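# Retract the sealant gun's rod fully, gun resting on table

## Task

Draw the sealant gun's plunger rod back as far as it goes, so the disc on the rod's end touches the gun's housing. The rod will only slide back while its small thumb plate (just behind the handle) is held pushed toward the gun's front. The gun must end up lying on the table, not leaning on anything else, and then you declare that you are done.

## Robot and tools

ROBOT. Two Franka FR3 arms, left_arm and right_arm, each with a Robotiq 140 two-finger gripper and a wrist camera. The fingers can fold at a hinge: a grip in the outer quarter of the pads (near the tips) is firm; deeper toward the palm a narrow part may slip, a wide one may be over-squeezed, and tips pushed into a surface fold easily. Base roots in the scene frame: left_arm (+0.022, +0.435, +0.049) m, right_arm (+0.028, -0.384, +0.049) m, both almost unrotated.

FRAMES. Scene frame: origin at table-top height midway between the arms, +z up, +x out over the table, left_arm on the +y side. Printed hand positions and targets use this frame. Offsets you send are along each arm's current Hand target axes: the gripper's +z points out along the fingers, its y axis is the opening direction. end_effector_position is the centre of the closed pads; fingertips stick out about 33 mm further (9 mm when fully open).

execute_actions(actions, cameras). actions is a list of actions; each action is a list of 1 to 15 rows, one row per 1/30 s step (a short action repeats its last row up to step 15). Each row is one flat list of 20 numbers in [-1, 1] covering both arms: left dx, dy, dz, rx, ry, rz, gripper position, force_limit, speed, activate, then the same ten for the right arm. dx..rz are an offset, not a pose: measured from that arm's Hand target at the start of the action (every row counts from that same start), scaled so 1.0 = 0.6 m or 180 degrees; rx, ry, rz form a single rotation vector. Repeating an offset in a new action moves again. All six zero = no new motion request. Gripper: position +1 fully open (140 mm), about -0.8 pads touch, -1 close until blocked; force_limit -1..+1 (roughly 14 N to 58 N on small parts at slow speed); speed -1..+1 (about 30 to 250 mm/s; faster closes grip harder). Always resend the gripper numbers you want, since 0 is a real command. activate stays 0; send 1 once only if fault reads 7 or 13 (it cycles the fingers and releases the part). cameras: list of names, ["all"], or []. Images come back by default only with an empty actions list.

move(target, speed, blend, stop_force, zero, blocking, cameras). target: one 20-number row as above, or a list of up to 15 rows; every row is an offset from the Hand targets at the move's start (not from the previous row), same axes and scale. speed: path top speed in m/s, 0.002 to 2, default 0.25, one value or one per target. blend: corner rounding in m for lists; 0 stops at each point. stop_force: 20 to 40 N, ends an arm's path when that push against its travel is sensed; aim a few cm past the contact and move slowly; do not rely on it while the gripper rotates, and omit it when backing away from a press. zero: with stop_force, true re-zeros the force before moving. blocking=false returns after 0.5 s while the move runs (not with stop_force). The result adds a "move:" line: done, off_target, moving, held, fault, plus limits=paced (pose clipped) or limits=held (steps withheld). Paths do not avoid obstacles.

wait(seconds 0..3600): let time pass, no new commands. stop: brake a running move. zoom_image(camera, region [x0, y0, x1, y1] in pixels, at most 504 each way) on the latest image of that camera. set_collision_behavior(contact_force_n: 20, 40 or 85). clear_fault(arm): clears a reported torque or force fault. read_manual: licence text only. finished_scene(scene 1 or 2): ends the scene permanently; call it once the rod is fully back.

Cameras: cam_head_left, cam_head_right, cam_high, cam_low (504x504), cam_left_wrist, cam_right_wrist (896x504).

CONTROL DETAILS. Each step the commanded pose is clipped to within 70 mm and 16 degrees of the measured gripper, so one action may fall short. Hand target in the result is the last (clipped) commanded pose and is where the next offsets start; the gripper often rests a little short of it, so send the remaining gap as an offset. A blocked arm keeps pushing until told to move back past its gripper. Big gripper rotations can swing the elbow.

RESULTS. end_effector_position (m) and quat_wxyz per arm; Hand target; object_status: 0 moving, 1 blocked while opening, 2 blocked while closing (a grip), 3 reached request or pads met. position_measured is in counts (3 open, about 139 = 60 mm, 230 pads met). Gripper fault 0 normal, 7 or 13 need activate. Also joint torques, external joint torque estimates, flange force along gripper axes (includes held weight and error), a 7x7 wrist depth grid in mm, step positions, and FAULT or MOTOR HOT lines. To grip harder while status is 2, raise force_limit and nudge position (-1 to -0.98).

AVOID. Contact force limit is 85 N per arm; wrist joints tolerate only 11 N m, others 85 N m. Exceeding them, joint range ends or joint speed limits stops the arm until clear_fault. Never let the two grippers or arms press each other, never close one gripper on the other's fingers. Do not drop, fling or slam the gun, hit fixed objects hard, or squeeze hard on a part still resting on the table; nothing may leave the table. Holding loads or straining stretched arms heats motors and can trigger a 30-60 s brake. Objects may occasionally be nudged by outside pushes.

Each tool is called after "Emit:" as name(argument=value, ...) on one line, values as JSON.

## Session

Emit:
execute_actions(actions=[])

Scene clock: 0.00 s.
left_arm: end_effector_position=(+0.2699, +0.2996, +0.2206) position_measured=3 object_status=3 fault=0 end_effector_quat_wxyz=(-0.031, -0.547, +0.792, +0.269) | right_arm: end_effector_position=(+0.3419, -0.0250, +0.1877) position_measured=3 object_status=3 fault=0 end_effector_quat_wxyz=(+0.007, +0.969, -0.078, -0.232)
Joint positions: left_arm=[-0.644 -0.217 -0.007 -2.449 0.117 1.694 -0.312] | right_arm=[0.691 0.195 -0.026 -2.037 0.319 1.852 -0.891]
Joint velocities: within noise
Joint torques (N m): no reading
External joint torques (N m): no reading
Flange force (N): no reading
Wrist depth (mm): cam_left_wrist=[235 258 289 332 381 426 1857 / 248 274 310 361 370 337 2194 / 264 295 337 394 377 304 266 / 285 304 368 436 506 295 243 / 90 113 404 487 608 126 236 / 87 380 446 554 721 111 91 / - 411 504 644 3095 2488 -] | cam_right_wrist=[273 274 275 278 281 285 287 / 298 301 303 306 310 312 315 / 330 333 336 341 343 347 353 / 369 374 376 383 387 382 396 / 415 132 419 435 443 143 118 / 450 103 499 508 518 523 107 / - 102 593 610 619 635 660]
Hand target: left_arm +0.2699, +0.2996, +0.2206; -0.031, -0.547, +0.792, +0.269 | right_arm +0.3419, -0.0250, +0.1877; +0.007, +0.969, -0.078, -0.232
Tool commands: left_gripper/position=+1.0 left_gripper/force_limit=+1.0 left_gripper/speed=+1.0 left_gripper/activate=+0.0 right_gripper/position=+1.0 right_gripper/force_limit=+1.0 right_gripper/speed=+1.0 right_gripper/activate=+0.0

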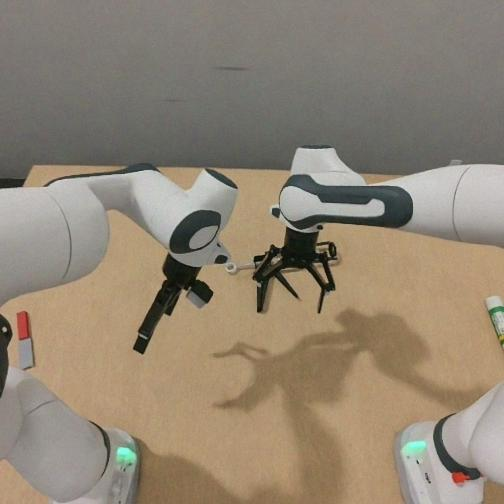

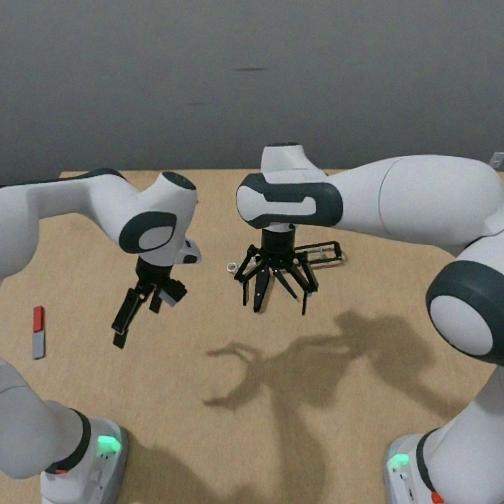

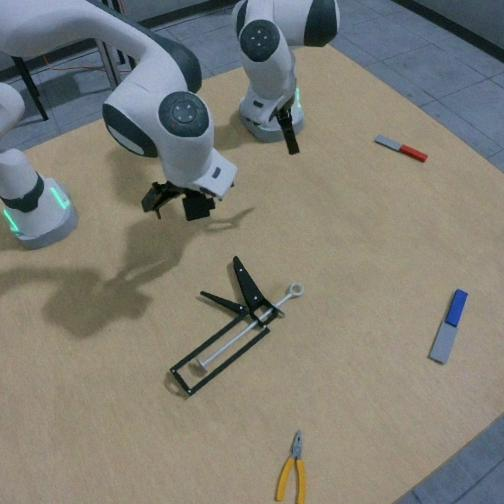

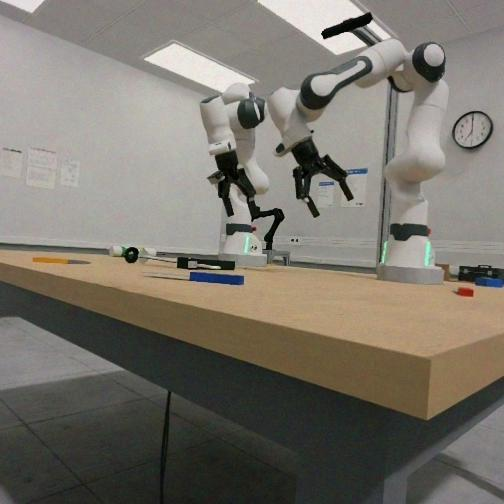

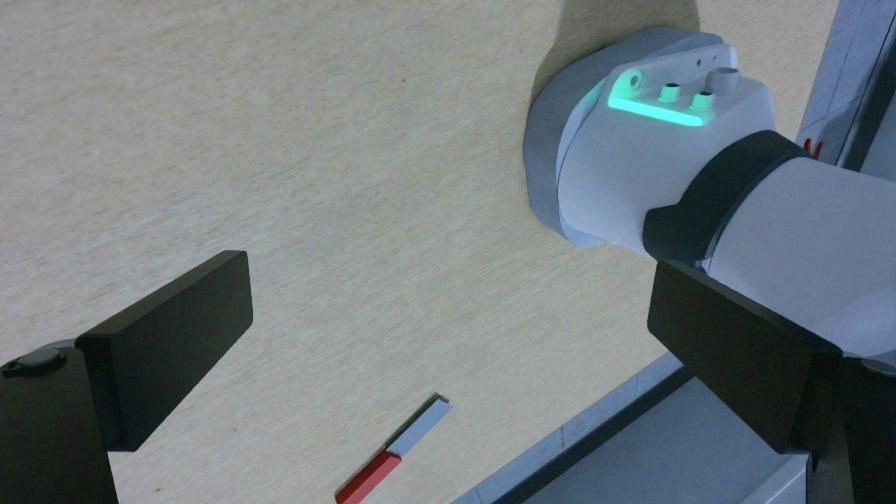

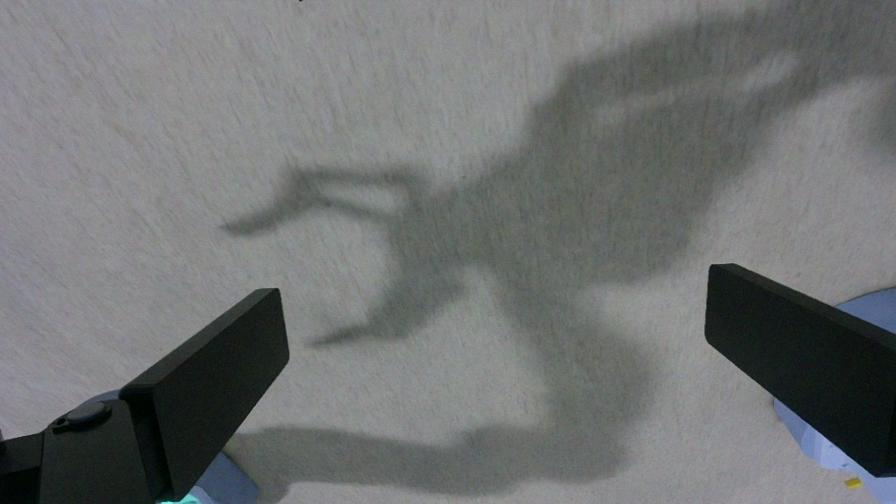

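Emit:
zoom_image(camera="cam_high", region=[150, 230, 330, 410])

Emit:
zoom_image(camera="cam_low", region=[60, 200, 310, 320])

Emit:
zoom_image(camera="cam_head_right", region=[200, 200, 380, 330])

Scaled by 2.800 from the camera's image (finer frame: 720x720).

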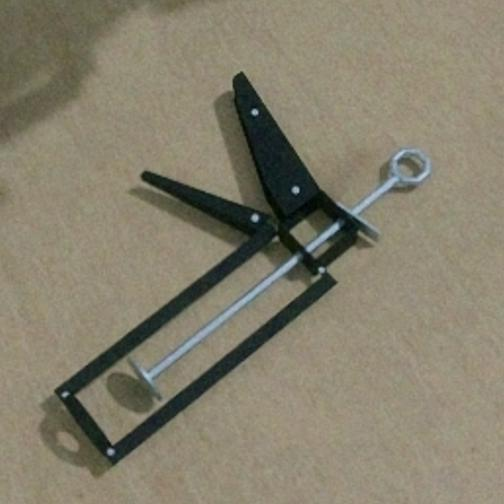

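Scaled by 2.016 from the camera's image (finer frame: 720x720).

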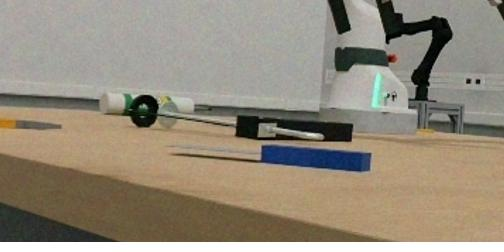

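Scaled by 2.800 from the camera's image (finer frame: 720x720).

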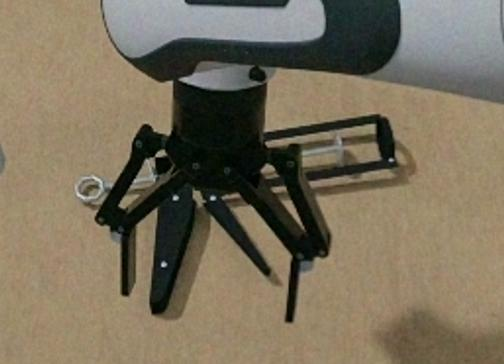

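Emit:
move(target=[0,0,0,0,0,0,1,1,1,0,-0.038,0.05,-0.315,0.005,0.149,-0.05,1,1,1,0], cameras=["cam_right_wrist","cam_head_right"])

Scene clock: 4.17 s.
left_arm: end_effector_position=(+0.2699, +0.2996, +0.2206) position_measured=3 object_status=3 fault=0 end_effector_quat_wxyz=(-0.031, -0.547, +0.792, +0.269) | right_arm: end_effector_position=(+0.4031, -0.0533, +0.3690) position_measured=3 object_status=3 fault=0 end_effector_quat_wxyz=(-0.003, +1.000, +0.002, +0.000)
Joint positions: left_arm=[-0.644 -0.217 -0.007 -2.449 0.117 1.694 -0.312] | right_arm=[0.712 -0.201 0.005 -2.036 0.006 1.84 -0.857]
Joint torques (N m): left_arm=[0.44 -21.68 0.53 21.39 0.83 0.97 0.04] | right_arm=[0.48 -26.75 0.46 24.33 0.59 2.75 0.1]
External joint torques (N m): left_arm=[0.48 0.22 0.77 -0.28 0.03 0.05 0] | right_arm=[0.45 -1.1 0.64 -0.55 -0.2 0.11 0.1]
Flange force (N): left_arm=[-1.3 -0.7 1.0] | right_arm=[-4.7 2.5 1.4]
Wrist depth (mm): cam_left_wrist=[234 258 289 332 380 425 1871 / 249 275 311 359 380 342 2194 / 266 293 339 391 381 296 266 / 284 304 367 433 506 295 242 / 90 113 399 483 603 126 237 / 87 381 449 554 725 110 91 / - 413 502 635 2235 - -] | cam_right_wrist=[514 509 498 490 486 482 477 / 535 524 514 504 503 495 493 / 553 545 535 525 517 514 503 / 568 559 552 539 538 526 519 / 581 130 564 560 554 143 118 / 596 104 588 580 569 562 107 / - 607 606 602 593 574 -]
Hand target: left_arm +0.2699, +0.2996, +0.2206; -0.031, -0.547, +0.792, +0.269 | right_arm +0.4027, -0.0554, +0.3681; -0.001, +1.000, -0.001, -0.001
Off the commanded pose: left_arm 0.000 m, 0 deg | right_arm 0.002 m, 0 deg.
move: done
Images, in order (width x height): cam_head_right 504x504, cam_right_wrist 896x504.

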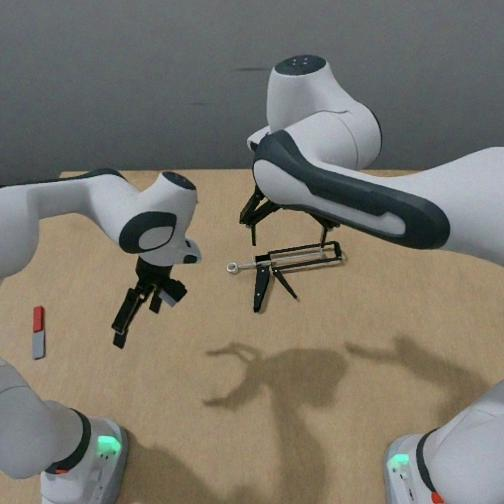

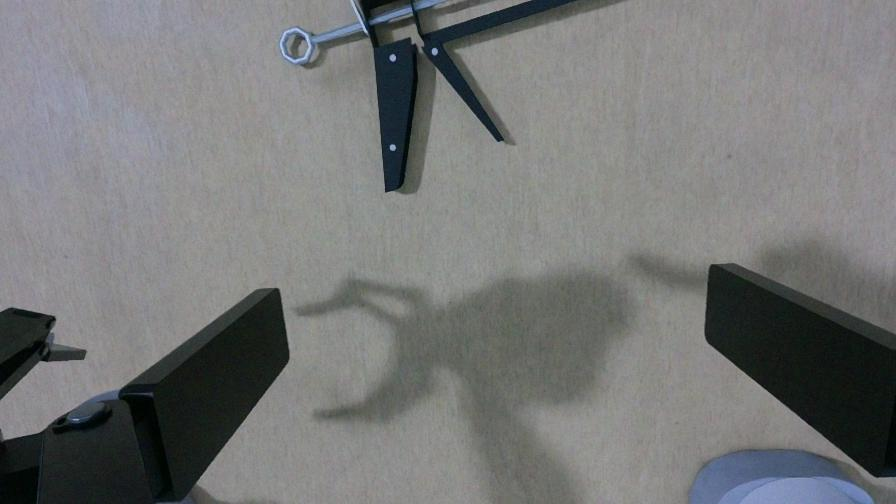

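Emit:
move(target=[0,0,0,0,0,0,1,1,1,0,0.27,-0.10,0.17,0,0,0,1,1,1,0], cameras=["cam_right_wrist","cam_head_right","cam_low"])

Emit:
zoom_image(camera="cam_right_wrist", region=[200, 20, 650, 460])

Scene clock: 7.07 s.
left_arm: end_effector_position=(+0.2699, +0.2996, +0.2206) position_measured=3 object_status=3 fault=0 end_effector_quat_wxyz=(-0.031, -0.547, +0.792, +0.269) | right_arm: end_effector_position=(+0.5653, +0.0048, +0.2670) position_measured=3 object_status=3 fault=0 end_effector_quat_wxyz=(-0.001, +1.000, -0.003, +0.002)
Joint positions: left_arm=[-0.644 -0.217 -0.007 -2.449 0.117 1.694 -0.312] | right_arm=[0.652 0.352 -0.033 -1.596 0.011 1.951 -0.945]
Joint velocities: left_arm=[within noise] | right_arm=[-0.002 0.001 0.001 -0.001 0 0 -0.006]
Joint torques (N m): left_arm=[0.41 -21.66 0.53 21.41 0.83 0.98 0.06] | right_arm=[0.3 -45.84 1.02 25.23 1.04 2.9 -0.42]
External joint torques (N m): left_arm=[0.45 0.2 0.77 -0.28 0.03 0.05 0.02] | right_arm=[0.36 -1.58 1.13 0.37 0.29 0.24 -0.42]
Flange force (N): left_arm=[-1.3 -0.6 1.0] | right_arm=[-3.2 2.1 -1.0]
Wrist depth (mm): cam_left_wrist=[236 257 289 331 382 429 1843 / 248 275 311 359 370 334 2155 / 264 296 339 391 378 304 266 / 286 304 364 433 503 295 243 / 90 113 402 489 610 126 237 / 87 381 445 555 718 110 91 / - 415 499 644 3352 - -] | cam_right_wrist=[413 408 404 399 395 389 387 / 426 421 416 408 402 398 399 / 438 432 428 422 416 413 408 / 453 444 442 436 430 421 421 / 467 132 454 448 444 143 118 / 478 104 471 467 456 455 107 / - 487 489 482 477 465 467]
Hand target: left_arm +0.2699, +0.2996, +0.2206; -0.031, -0.547, +0.792, +0.269 | right_arm +0.5647, +0.0046, +0.2660; -0.001, +1.000, -0.001, -0.001
Off the commanded pose: left_arm 0.000 m, 0 deg | right_arm 0.001 m, 0 deg.
move: done
Images, in order (width x height): cam_head_right 504x504, cam_low 504x504, cam_right_wrist 896x504.

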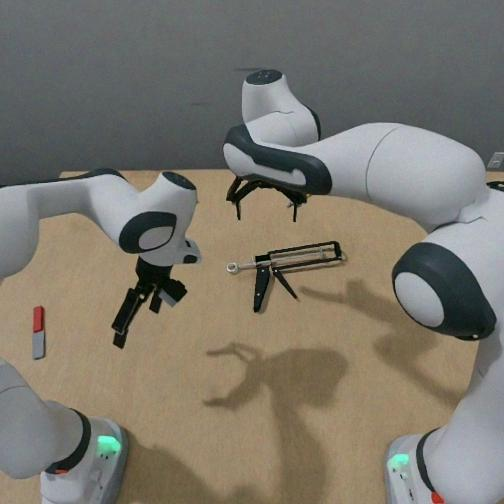

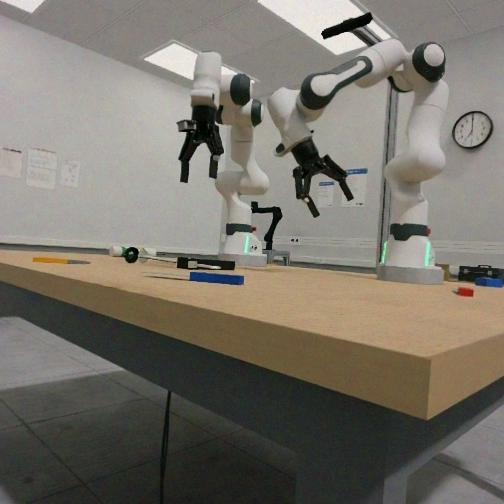

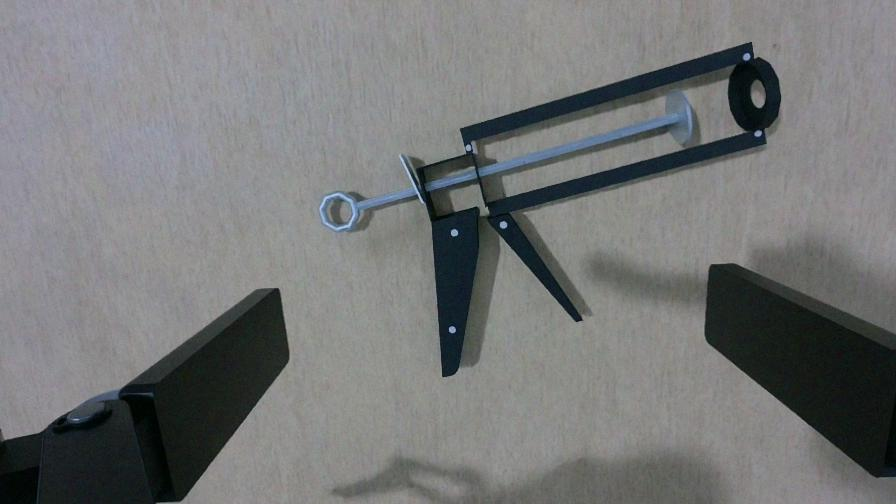

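Scaled by 1.120 from the camera's image (finer frame: 1280x720).

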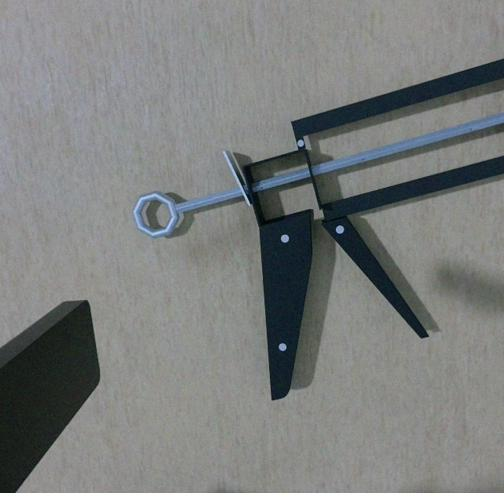

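Emit:
move(target=[0,0,0,0,0,0,1,1,1,0,0.083,-0.049,0.193,0,0,-0.086,1,1,1,0], cameras=["cam_right_wrist"])

Scene clock: 12.70 s.
left_arm: end_effector_position=(+0.2699, +0.2996, +0.2206) position_measured=3 object_status=3 fault=0 end_effector_quat_wxyz=(-0.031, -0.547, +0.792, +0.269) | right_arm: end_effector_position=(+0.6127, +0.0343, +0.1506) position_measured=3 object_status=3 fault=0 end_effector_quat_wxyz=(-0.001, +0.991, +0.131, -0.002)
Joint positions: left_arm=[-0.644 -0.217 -0.007 -2.449 0.117 1.694 -0.312] | right_arm=[0.587 0.646 0.039 -1.434 -0.023 2.077 -1.2]
Joint velocities: left_arm=[within noise] | right_arm=[0 -0.001 0.001 0 0 0 -0.005]
Joint torques (N m): left_arm=[0.44 -21.6 0.58 21.37 0.83 0.96 0.05] | right_arm=[0.26 -53.62 2.32 24.73 0.57 3.12 -0.26]
External joint torques (N m): left_arm=[0.35 0.29 0.68 -0.32 0.02 0.04 0.01] | right_arm=[0.27 -2.22 1.01 0.46 -0.17 0.48 -0.26]
Flange force (N): left_arm=[-1.0 -0.7 1.0] | right_arm=[-6.0 2.0 -1.9]
Wrist depth (mm): cam_left_wrist=[235 257 289 329 385 423 1843 / 248 274 311 357 372 338 2099 / 265 294 336 394 377 303 266 / 286 304 369 435 501 295 241 / 90 114 403 487 603 125 236 / 87 384 445 551 718 110 91 / - 413 506 642 2343 - -] | cam_right_wrist=[296 293 290 288 284 283 280 / 305 301 299 295 293 290 288 / 314 311 309 306 300 297 295 / 326 320 316 314 311 306 292 / 334 132 327 319 317 144 117 / 342 104 340 332 332 332 107 / - 349 352 346 346 340 339]
Hand target: left_arm +0.2699, +0.2996, +0.2206; -0.031, -0.547, +0.792, +0.269 | right_arm +0.6144, +0.0340, +0.1502; -0.001, +0.991, +0.134, +0.000
Off the commanded pose: left_arm 0.000 m, 0 deg | right_arm 0.002 m, 0 deg.
move: done

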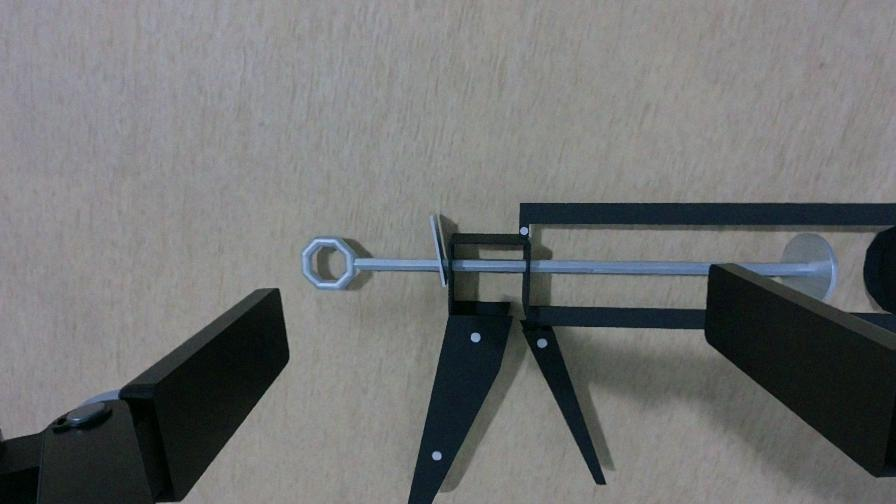

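Emit:
move(target=[0.005,-0.509,-0.139,0.371,-0.226,0.727,0.2,-1,0,0,-0.023,-0.087,0.05,0,0,0.5,-0.5,-0.5,0,0], cameras=["cam_right_wrist","cam_left_wrist","cam_low","cam_head_right"])

Scene clock: 27.27 s.
left_arm: end_effector_position=(+0.5572, +0.1856, +0.1513) position_measured=104 object_status=3 fault=0 end_effector_quat_wxyz=(+0.206, +0.585, +0.768, -0.157) | right_arm: end_effector_position=(+0.5888, +0.0804, +0.1217) position_measured=192 object_status=3 fault=0 end_effector_quat_wxyz=(-0.002, +0.797, -0.604, +0.000)
Joint positions: left_arm=[0.802 0.324 -1.135 -2.367 -0.421 2.747 2.995] | right_arm=[1.072 0.778 -0.521 -1.399 0.41 2.073 0.209]
Joint velocities: left_arm=[0 0 0 0 0.001 0.004 -0.001] | right_arm=[within noise]
Joint torques (N m): left_arm=[0.85 -19.67 -8.1 18.68 1.37 2.66 0.14] | right_arm=[0.74 -52.97 -8.98 23.18 0.76 2.67 0.06]
External joint torques (N m): left_arm=[0.95 0.69 0.46 -0.68 0.32 0.31 0.15] | right_arm=[0.57 -2.14 1.15 0.56 0.1 0.12 0.06]
Flange force (N): left_arm=[3.4 -1.1 0.5] | right_arm=[0.8 4.5 -2.3]
Wrist depth (mm): cam_left_wrist=[228 229 230 233 232 233 234 / 257 258 258 262 262 263 265 / 294 294 297 296 300 302 302 / 343 331 324 338 338 350 354 / 398 95 157 389 133 394 411 / - 81 519 471 528 75 91 / - - 647 213 624 61 71] | cam_right_wrist=[266 261 257 252 244 245 242 / 275 271 267 262 253 254 250 / 288 281 277 270 238 235 259 / 301 295 289 281 278 275 269 / 313 307 300 276 127 283 280 / 327 319 92 306 85 - 288 / 341 - - 319 - 77 -]
Hand target: left_arm +0.5570, +0.1860, +0.1506; +0.206, +0.587, +0.767, -0.156 | right_arm +0.5872, +0.0807, +0.1202; +0.000, +0.796, -0.606, -0.001
Off the commanded pose: left_arm 0.001 m, 0 deg | right_arm 0.002 m, 0 deg.
joint sent to its limit (left arm) — joint 7 (wrist roll), upper limit. The joint targets still meet the commanded pose.
move: done; limits=paced
Images, in order (width x height): cam_head_right 504x504, cam_low 504x504, cam_left_wrist 896x504, cam_right_wrist 896x504.

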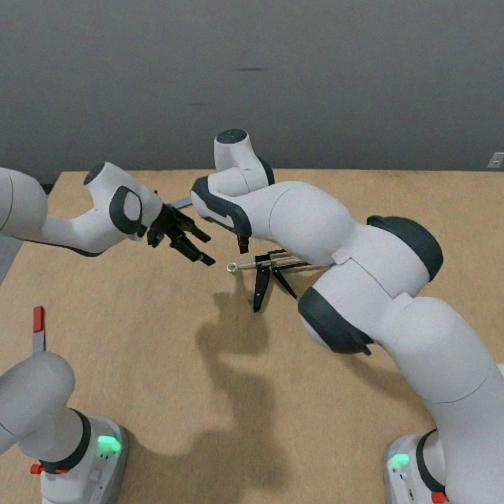

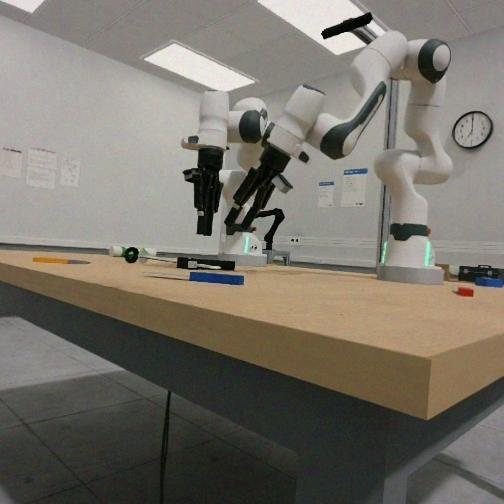

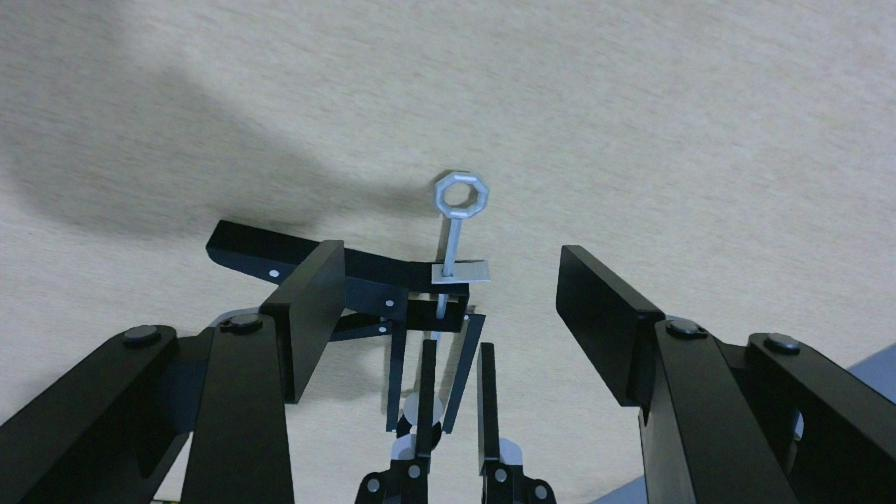

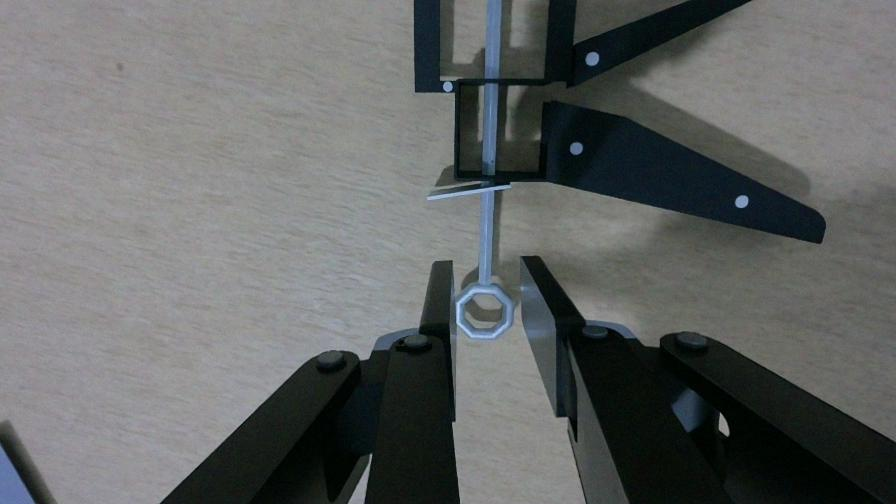

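Emit:
move(target=[0,0,0,0,0,0,0.2,-1,0,0,0,0.006,0.105,0,0,0,-0.5,-0.5,0,0], cameras=["cam_right_wrist","cam_left_wrist","cam_low"])

Emit:
zoom_image(camera="cam_low", region=[100, 170, 300, 300])

Scene clock: 29.27 s.
left_arm: end_effector_position=(+0.5574, +0.1857, +0.1514) position_measured=104 object_status=3 fault=0 end_effector_quat_wxyz=(+0.206, +0.585, +0.768, -0.157) | right_arm: end_effector_position=(+0.5817, +0.0781, +0.0551) position_measured=192 object_status=3 fault=0 end_effector_quat_wxyz=(+0.004, +0.795, -0.607, +0.000)
Joint positions: left_arm=[0.802 0.324 -1.135 -2.367 -0.421 2.748 2.995] | right_arm=[1.062 0.859 -0.487 -1.432 0.444 2.173 0.2]
Joint velocities: left_arm=[within noise] | right_arm=[-0.001 -0.001 0.001 0 0 0.004 0.001]
Joint torques (N m): left_arm=[0.79 -19.69 -7.98 18.71 1.39 2.67 0.13] | right_arm=[0.27 -54.7 -9.02 22.33 0.86 2.93 -0.36]
External joint torques (N m): left_arm=[0.61 0.61 0.32 -0.62 0.35 0.3 0.14] | right_arm=[0.43 -2.83 1.63 0.62 0.26 0.4 -0.36]
Flange force (N): left_arm=[2.6 -0.6 1.4] | right_arm=[2.4 6.1 -2.7]
Wrist depth (mm): cam_left_wrist=[229 230 230 232 233 233 235 / 256 257 260 260 263 263 265 / 293 294 296 297 299 303 301 / 340 333 325 337 340 350 354 / 393 95 156 371 134 393 414 / - 82 232 240 243 74 91 / - - 211 198 216 61 71] | cam_right_wrist=[198 196 193 188 171 185 184 / 206 203 200 196 167 191 189 / 214 211 208 200 173 169 195 / 222 219 217 212 209 207 175 / 232 229 224 204 127 214 213 / 242 237 92 226 85 - 219 / 253 - - 239 - 77 -]
Hand target: left_arm +0.5570, +0.1860, +0.1506; +0.206, +0.587, +0.767, -0.156 | right_arm +0.5837, +0.0798, +0.0572; +0.000, +0.796, -0.606, -0.001
Off the commanded pose: left_arm 0.001 m, 0 deg | right_arm 0.003 m, 0 deg.
joint sent to its limit (left arm) — joint 7 (wrist roll), upper limit. The joint targets still meet the commanded pose.
move: done
Images, in order (width x height): cam_low 504x504, cam_left_wrist 896x504, cam_right_wrist 896x504.

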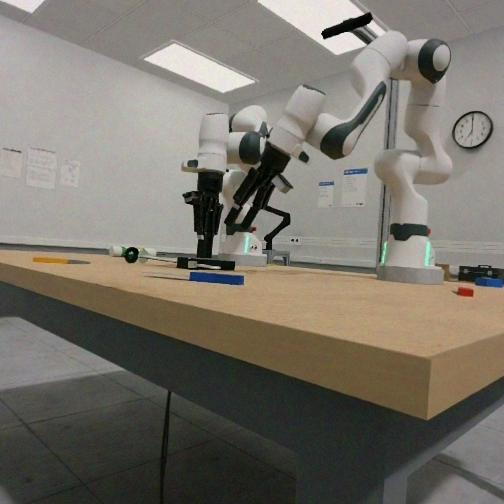

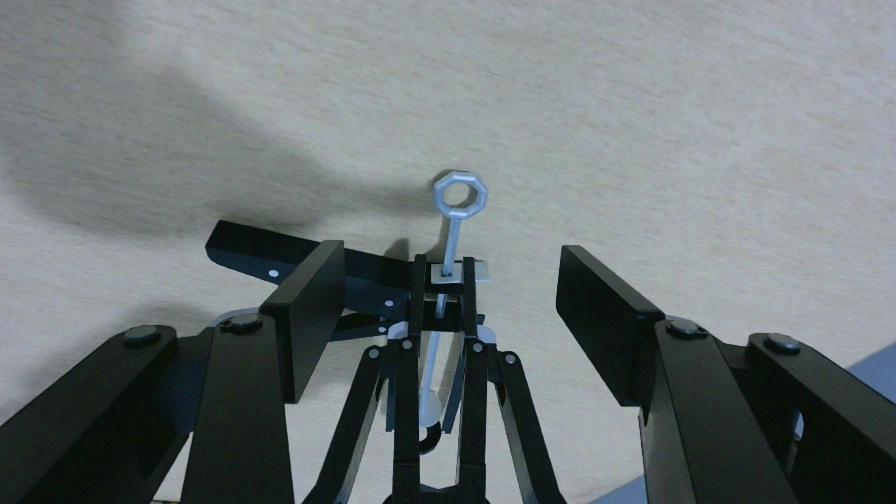

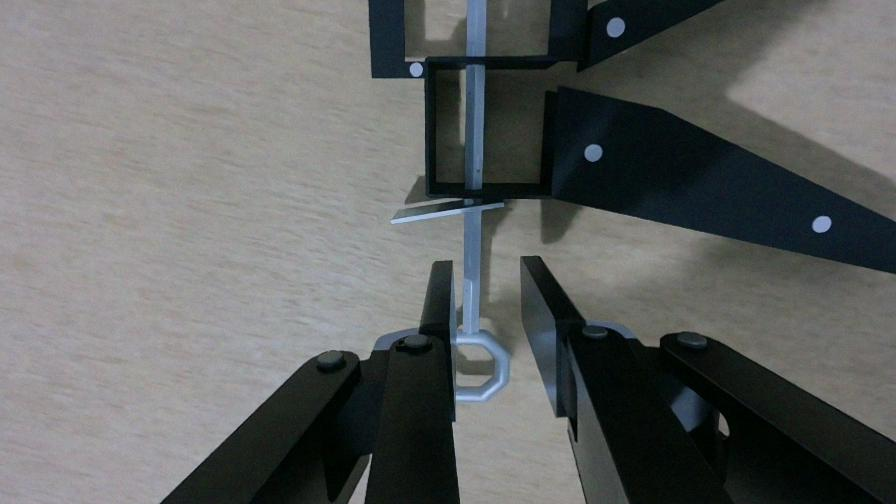

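Scaled by 2.520 from the camera's image (finer frame: 720x720).

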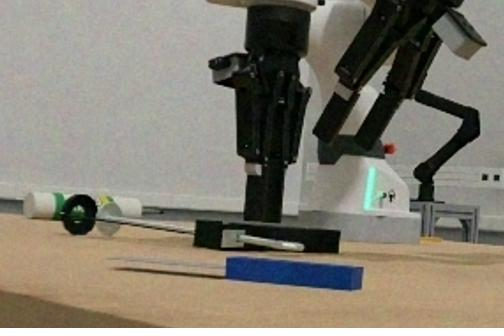

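Emit:
move(target=[0.037,0,0.2,0,0,0,-0.1,-1,0,0,0,-0.011,0.055,0,0,0,-0.58,-0.5,0,0], speed=0.15, cameras=["cam_right_wrist","cam_left_wrist","cam_low"])

Emit:
zoom_image(camera="cam_low", region=[100, 170, 300, 300])

Scene clock: 32.70 s.
left_arm: end_effector_position=(+0.5667, +0.1468, +0.0358) position_measured=141 object_status=3 fault=0 end_effector_quat_wxyz=(+0.206, +0.590, +0.765, -0.156) | right_arm: end_effector_position=(+0.5887, +0.0813, +0.0246) position_measured=202 object_status=3 fault=0 end_effector_quat_wxyz=(+0.001, +0.795, -0.607, -0.001)
Joint positions: left_arm=[0.397 0.639 -0.776 -2.281 -0.257 3.011 2.943] | right_arm=[1.03 0.926 -0.457 -1.388 0.455 2.205 0.196]
Joint velocities: left_arm=[-0.001 0 0.002 0.001 0 0.004 -0.002] | right_arm=[within noise]
Joint torques (N m): left_arm=[-0.02 -32.91 -11.01 14.71 0.93 2.78 -0.21] | right_arm=[0.2 -55.76 -9.24 22.11 0.72 2.93 -0.3]
External joint torques (N m): left_arm=[0.07 0.82 1.52 0.07 -0.35 0.36 -0.2] | right_arm=[0.23 -2.5 1.11 0.53 0.12 0.37 -0.31]
Flange force (N): left_arm=[-0.1 2.3 5.6] | right_arm=[2.4 5.5 -2.9]
Wrist depth (mm): cam_left_wrist=[- 120 121 121 122 123 123 / 134 135 136 137 138 138 140 / 154 155 155 156 158 158 160 / 178 180 175 177 178 186 187 / 207 199 113 210 129 207 227 / - 78 225 230 115 80 272 / - - - 171 - 75 -] | cam_right_wrist=[169 166 165 145 159 158 156 / 175 173 171 167 164 134 160 / 182 179 177 173 169 139 137 / 189 187 184 180 177 176 143 / 198 195 191 172 121 181 180 / 207 203 91 174 84 - 186 / 216 - - 202 - 77 -]
Hand target: left_arm +0.5680, +0.1466, +0.0356; +0.206, +0.587, +0.767, -0.156 | right_arm +0.5900, +0.0816, +0.0242; +0.000, +0.796, -0.606, -0.001
Off the commanded pose: left_arm 0.001 m, 0 deg | right_arm 0.001 m, 0 deg.
move: done
Images, in order (width x height): cam_low 504x504, cam_left_wrist 896x504, cam_right_wrist 896x504.

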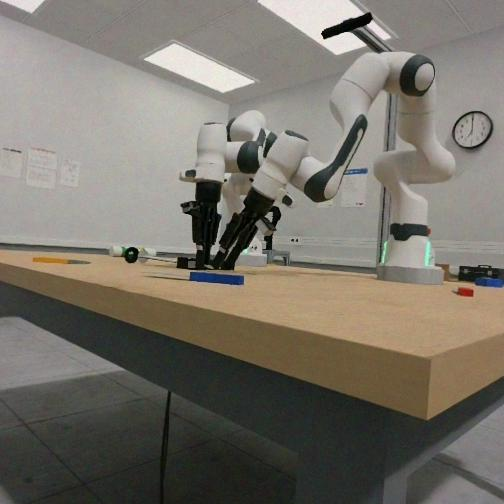

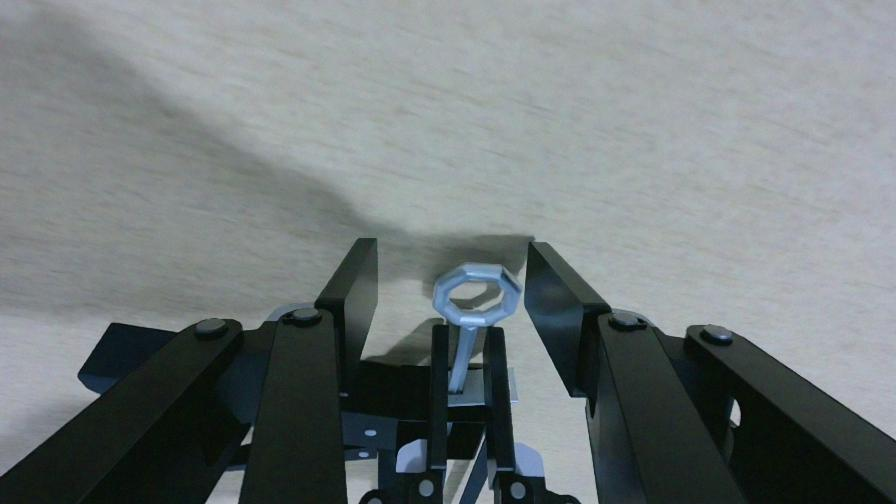

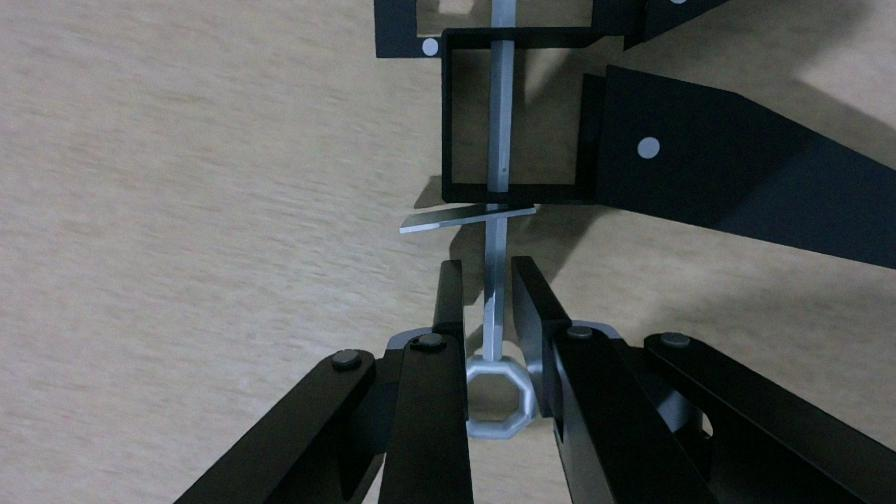

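Scaled by 2.520 from the camera's image (finer frame: 720x720).

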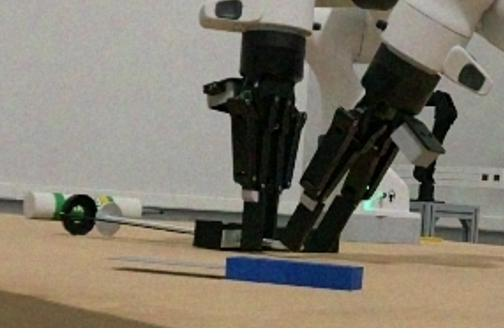

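Emit:
move(target=[[0,0.01,0,0,0,0,-0.1,-1,0,0,0,0.003,0,0,0,0,-0.58,-0.5,0,0],[0,0.01,0,0,0,0,-1,-0.6,-0.8,0,0,0.003,0,0,0,0,-0.64,-0.5,0,0]], cameras=["cam_right_wrist","cam_left_wrist"])

Scene clock: 35.03 s.
left_arm: end_effector_position=(+0.5761, +0.1495, +0.0370) position_measured=231 object_status=3 fault=0 end_effector_quat_wxyz=(+0.208, +0.587, +0.767, -0.154) | right_arm: end_effector_position=(+0.5879, +0.0795, +0.0228) position_measured=210 object_status=3 fault=0 end_effector_quat_wxyz=(+0.002, +0.794, -0.608, -0.001)
Joint positions: left_arm=[0.391 0.644 -0.765 -2.26 -0.258 3.005 2.942] | right_arm=[1.03 0.924 -0.456 -1.395 0.455 2.21 0.196]
Joint torques (N m): left_arm=[-0.2 -32.8 -11.31 13.82 1.23 2.29 -0.08] | right_arm=[0.85 -56.24 -9.11 21.16 0.71 2.99 -0.27]
External joint torques (N m): left_arm=[-0.17 1.49 1.15 -1.03 -0.03 -0.14 -0.07] | right_arm=[0.99 -3.43 1.24 -0.14 0.12 0.47 -0.27]
Flange force (N): left_arm=[1.3 0.5 4.8] | right_arm=[4.9 13.6 -4.8]
Wrist depth (mm): cam_left_wrist=[- 121 122 123 124 125 125 / 135 136 137 139 139 141 142 / 153 155 156 158 159 161 163 / 180 181 182 178 187 188 191 / 205 210 202 99 118 228 230 / 265 197 75 72 77 78 293 / - - - - - 65 372] | cam_right_wrist=[167 165 162 142 157 156 154 / 173 171 169 164 163 131 159 / 180 177 175 168 152 137 135 / 187 185 182 178 176 174 141 / 196 193 189 169 129 180 178 / 205 201 91 173 84 - 185 / 213 - - 158 - 79 -]
Hand target: left_arm +0.5738, +0.1482, +0.0356; +0.206, +0.587, +0.767, -0.156 | right_arm +0.5883, +0.0811, +0.0242; +0.000, +0.796, -0.606, -0.001
Off the commanded pose: left_arm 0.003 m, 0 deg | right_arm 0.002 m, 0 deg.
move: done
Images, in order (width x height): cam_left_wrist 896x504, cam_right_wrist 896x504.

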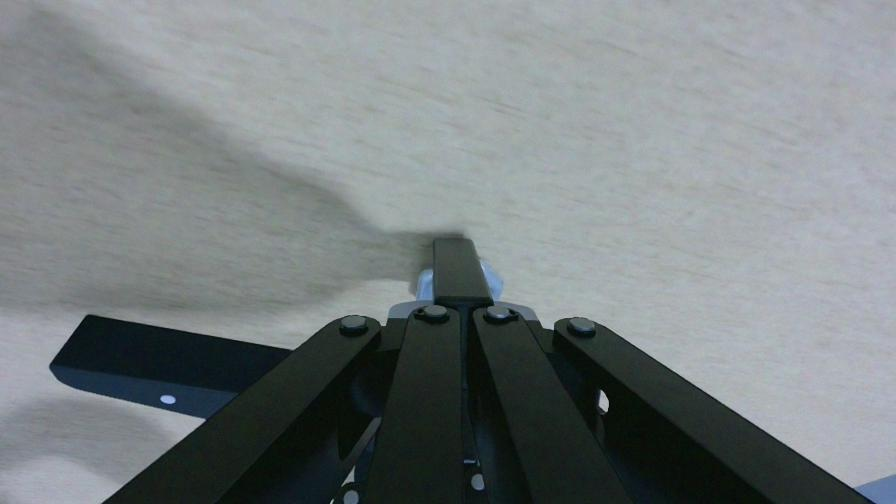

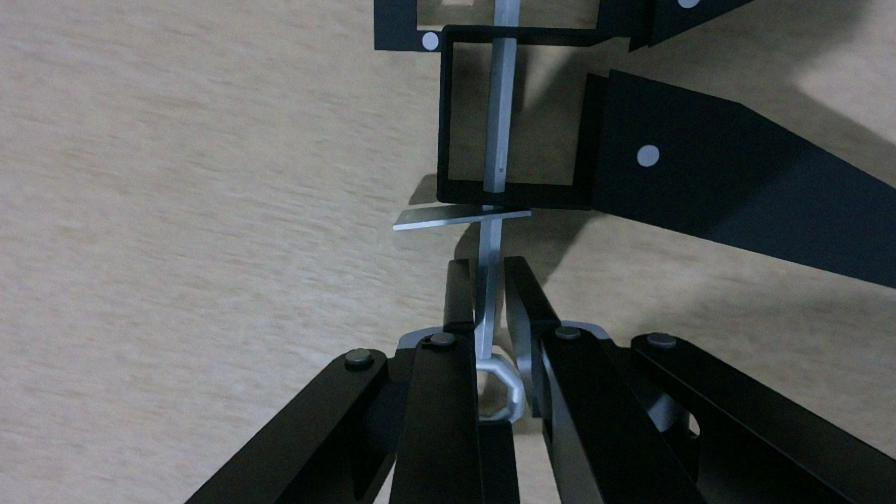

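Emit:
move(target=[[-0.0,0,0,0,0,0,-0.1,-1,0,0,0,0,0,0,0,0,-0.64,-0.5,0,0],[0.007,0,-0.001,0,0.083,0,-0.1,-1,0,0,0,0,0,0,0,0,-0.64,-0.5,0,0]], speed=0.1, cameras=["cam_left_wrist"])

Scene clock: 39.47 s.
left_arm: end_effector_position=(+0.5722, +0.1525, +0.0328) position_measured=141 object_status=3 fault=0 end_effector_quat_wxyz=(+0.105, +0.605, +0.786, -0.078) | right_arm: end_effector_position=(+0.5883, +0.0798, +0.0232) position_measured=210 object_status=3 fault=0 end_effector_quat_wxyz=(+0.002, +0.794, -0.608, -0.001)
Joint positions: left_arm=[-0.153 0.499 -0.292 -2.148 -0.202 2.783 2.691] | right_arm=[1.03 0.924 -0.456 -1.396 0.455 2.211 0.196]
Joint velocities: left_arm=[0.001 -0.001 0.001 -0.001 -0.001 0 -0.005] | right_arm=[within noise]
Joint torques (N m): left_arm=[0.02 -41.01 -2.63 18.36 0.43 2.58 -0.2] | right_arm=[0.88 -55.95 -9 21.17 0.73 2.83 -0.29]
External joint torques (N m): left_arm=[-0.01 -0.12 1.22 0.06 -0.33 -0.13 -0.2] | right_arm=[1 -2.8 1.42 -0.34 0.14 0.27 -0.29]
Flange force (N): left_arm=[-1.1 0.7 0.0] | right_arm=[4.4 12.4 -4.0]
Wrist depth (mm): cam_left_wrist=[134 135 136 137 138 140 140 / 145 145 148 149 149 151 153 / 158 159 160 162 163 165 167 / 173 175 173 178 177 182 184 / 190 185 113 189 129 193 204 / - 78 214 210 129 80 225 / - - 210 206 - 75 -] | cam_right_wrist=[167 165 163 144 157 156 155 / 173 171 169 165 163 133 159 / 180 178 176 164 167 138 136 / 187 186 182 179 176 174 142 / 197 194 190 167 129 180 179 / 206 202 91 173 84 - 185 / 214 - - - - 79 -]
Hand target: left_arm +0.5727, +0.1520, +0.0340; +0.105, +0.602, +0.788, -0.079 | right_arm +0.5883, +0.0811, +0.0242; +0.000, +0.796, -0.606, -0.001
Off the commanded pose: left_arm 0.001 m, 0 deg | right_arm 0.002 m, 0 deg.
move: done

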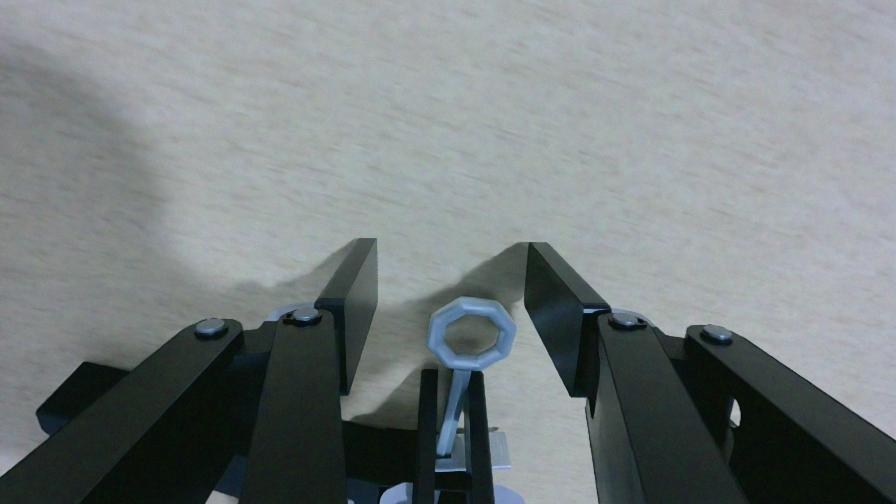

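Emit:
move(target=[-0.048,0.011,0.018,0,0,0,-0.1,-1,0,0,0.018,0.004,0,0,0,0,-0.64,-0.5,0,0], speed=0.1, cameras=["cam_left_wrist","cam_right_wrist"])

Scene clock: 43.97 s.
left_arm: end_effector_position=(+0.5880, +0.1245, +0.0321) position_measured=141 object_status=3 fault=0 end_effector_quat_wxyz=(+0.107, +0.605, +0.785, -0.077) | right_arm: end_effector_position=(+0.5874, +0.0700, +0.0228) position_measured=210 object_status=3 fault=0 end_effector_quat_wxyz=(+0.002, +0.794, -0.608, -0.001)
Joint positions: left_arm=[-0.225 0.55 -0.254 -2.056 -0.188 2.755 2.644] | right_arm=[1.029 0.903 -0.456 -1.435 0.455 2.228 0.181]
Joint velocities: left_arm=[0 0 0 -0.001 0 -0.001 -0.005] | right_arm=[within noise]
Joint torques (N m): left_arm=[-0.04 -42.09 -2.38 19.04 0.44 2.54 -0.18] | right_arm=[0.7 -55.58 -9.42 20.96 0.71 2.96 -0.26]
External joint torques (N m): left_arm=[0.04 1.01 1.39 0.14 -0.32 -0.19 -0.17] | right_arm=[0.68 -2.9 0.93 -0.52 0.12 0.4 -0.26]
Flange force (N): left_arm=[-2.1 2.8 2.8] | right_arm=[5.0 13.0 -4.2]
Wrist depth (mm): cam_left_wrist=[133 134 135 137 138 140 141 / 144 145 147 148 150 151 153 / 157 157 160 161 163 165 167 / 172 173 173 173 176 181 185 / 182 184 113 189 129 195 205 / - 78 195 194 129 80 225 / - - 138 147 - 75 -] | cam_right_wrist=[166 164 162 145 156 132 154 / 173 171 169 163 163 160 160 / 180 178 175 171 168 137 163 / 187 185 182 168 176 142 140 / 196 192 189 166 129 180 178 / 204 201 91 172 84 - 185 / 213 - - 181 - 79 -]
Hand target: left_arm +0.5872, +0.1242, +0.0311; +0.105, +0.602, +0.788, -0.079 | right_arm +0.5888, +0.0701, +0.0242; +0.000, +0.796, -0.606, -0.001
Off the commanded pose: left_arm 0.001 m, 0 deg | right_arm 0.002 m, 0 deg.
move: done

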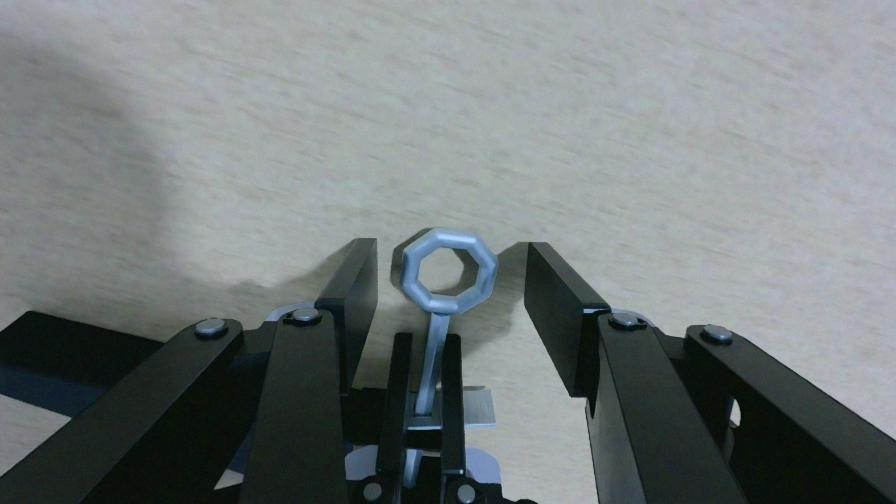

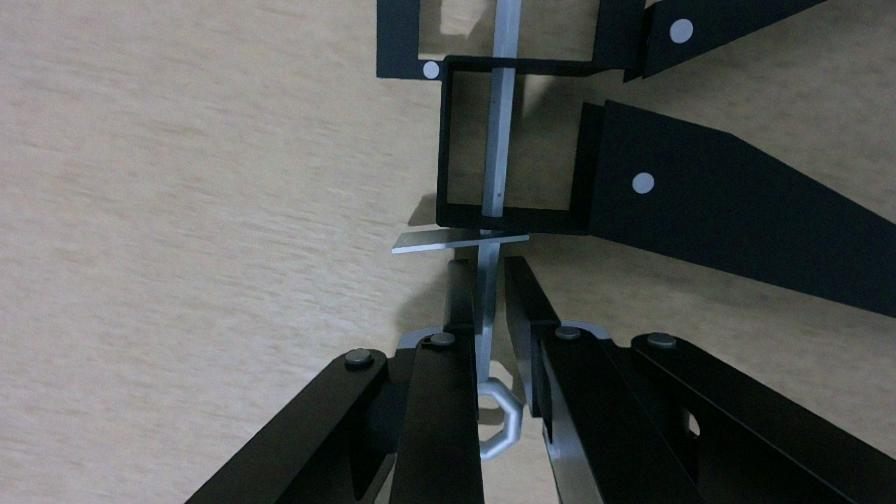

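Emit:
move(target=[0,0,0,0,0,0,-1,0,-1,0,0,0,0,0,0,0,-0.64,-0.5,0,0], cameras=["cam_left_wrist"])

Scene clock: 45.63 s.
left_arm: end_effector_position=(+0.5870, +0.1242, +0.0317) position_measured=177 object_status=0 fault=0 end_effector_quat_wxyz=(+0.105, +0.604, +0.786, -0.078) | right_arm: end_effector_position=(+0.5878, +0.0700, +0.0229) position_measured=210 object_status=3 fault=0 end_effector_quat_wxyz=(+0.001, +0.794, -0.607, -0.001)
Joint positions: left_arm=[-0.226 0.55 -0.254 -2.055 -0.188 2.753 2.642] | right_arm=[1.029 0.903 -0.456 -1.435 0.455 2.229 0.18]
Joint torques (N m): left_arm=[0.71 -41.17 -2.24 18.82 0.6 3.03 -0.25] | right_arm=[0.9 -55.52 -9.39 20.99 0.73 2.77 -0.33]
External joint torques (N m): left_arm=[0.78 1.98 1.53 -0.1 -0.15 0.3 -0.25] | right_arm=[0.97 -3.07 0.96 -0.34 0.15 0.23 -0.33]
Flange force (N): left_arm=[-0.6 3.3 5.3] | right_arm=[4.5 12.7 -4.7]
Wrist depth (mm): cam_left_wrist=[133 134 135 136 137 139 140 / 144 145 147 147 149 150 152 / 157 157 160 161 163 164 166 / 171 174 175 169 178 181 183 / 183 187 98 181 111 197 204 / 168 75 76 171 78 82 224 / - 65 - 144 - 73 63] | cam_right_wrist=[167 165 163 145 156 132 154 / 173 171 169 163 163 160 160 / 180 178 175 171 168 137 163 / 187 185 183 168 176 142 141 / 197 193 189 166 129 180 179 / 205 201 91 172 84 - 185 / 213 - - 181 - 79 -]
Hand target: left_arm +0.5871, +0.1242, +0.0311; +0.105, +0.602, +0.788, -0.079 | right_arm +0.5888, +0.0701, +0.0242; +0.000, +0.796, -0.606, -0.001
Off the commanded pose: left_arm 0.001 m, 0 deg | right_arm 0.002 m, 0 deg.
move: done

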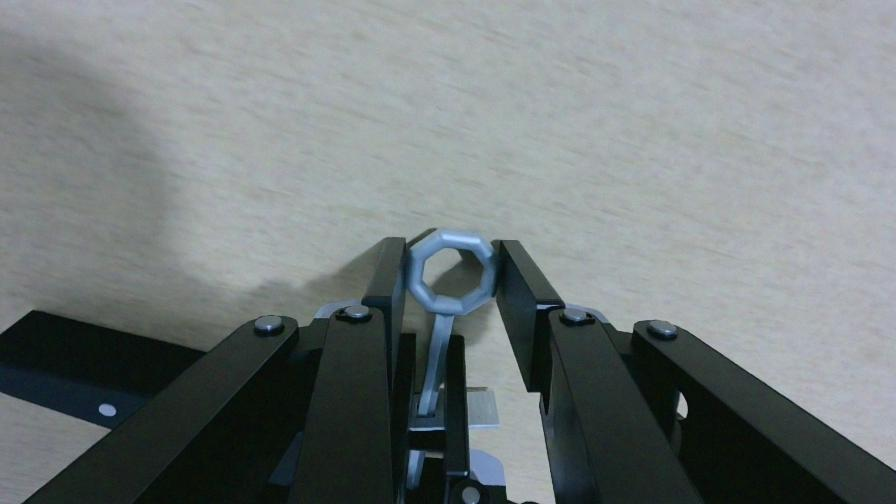

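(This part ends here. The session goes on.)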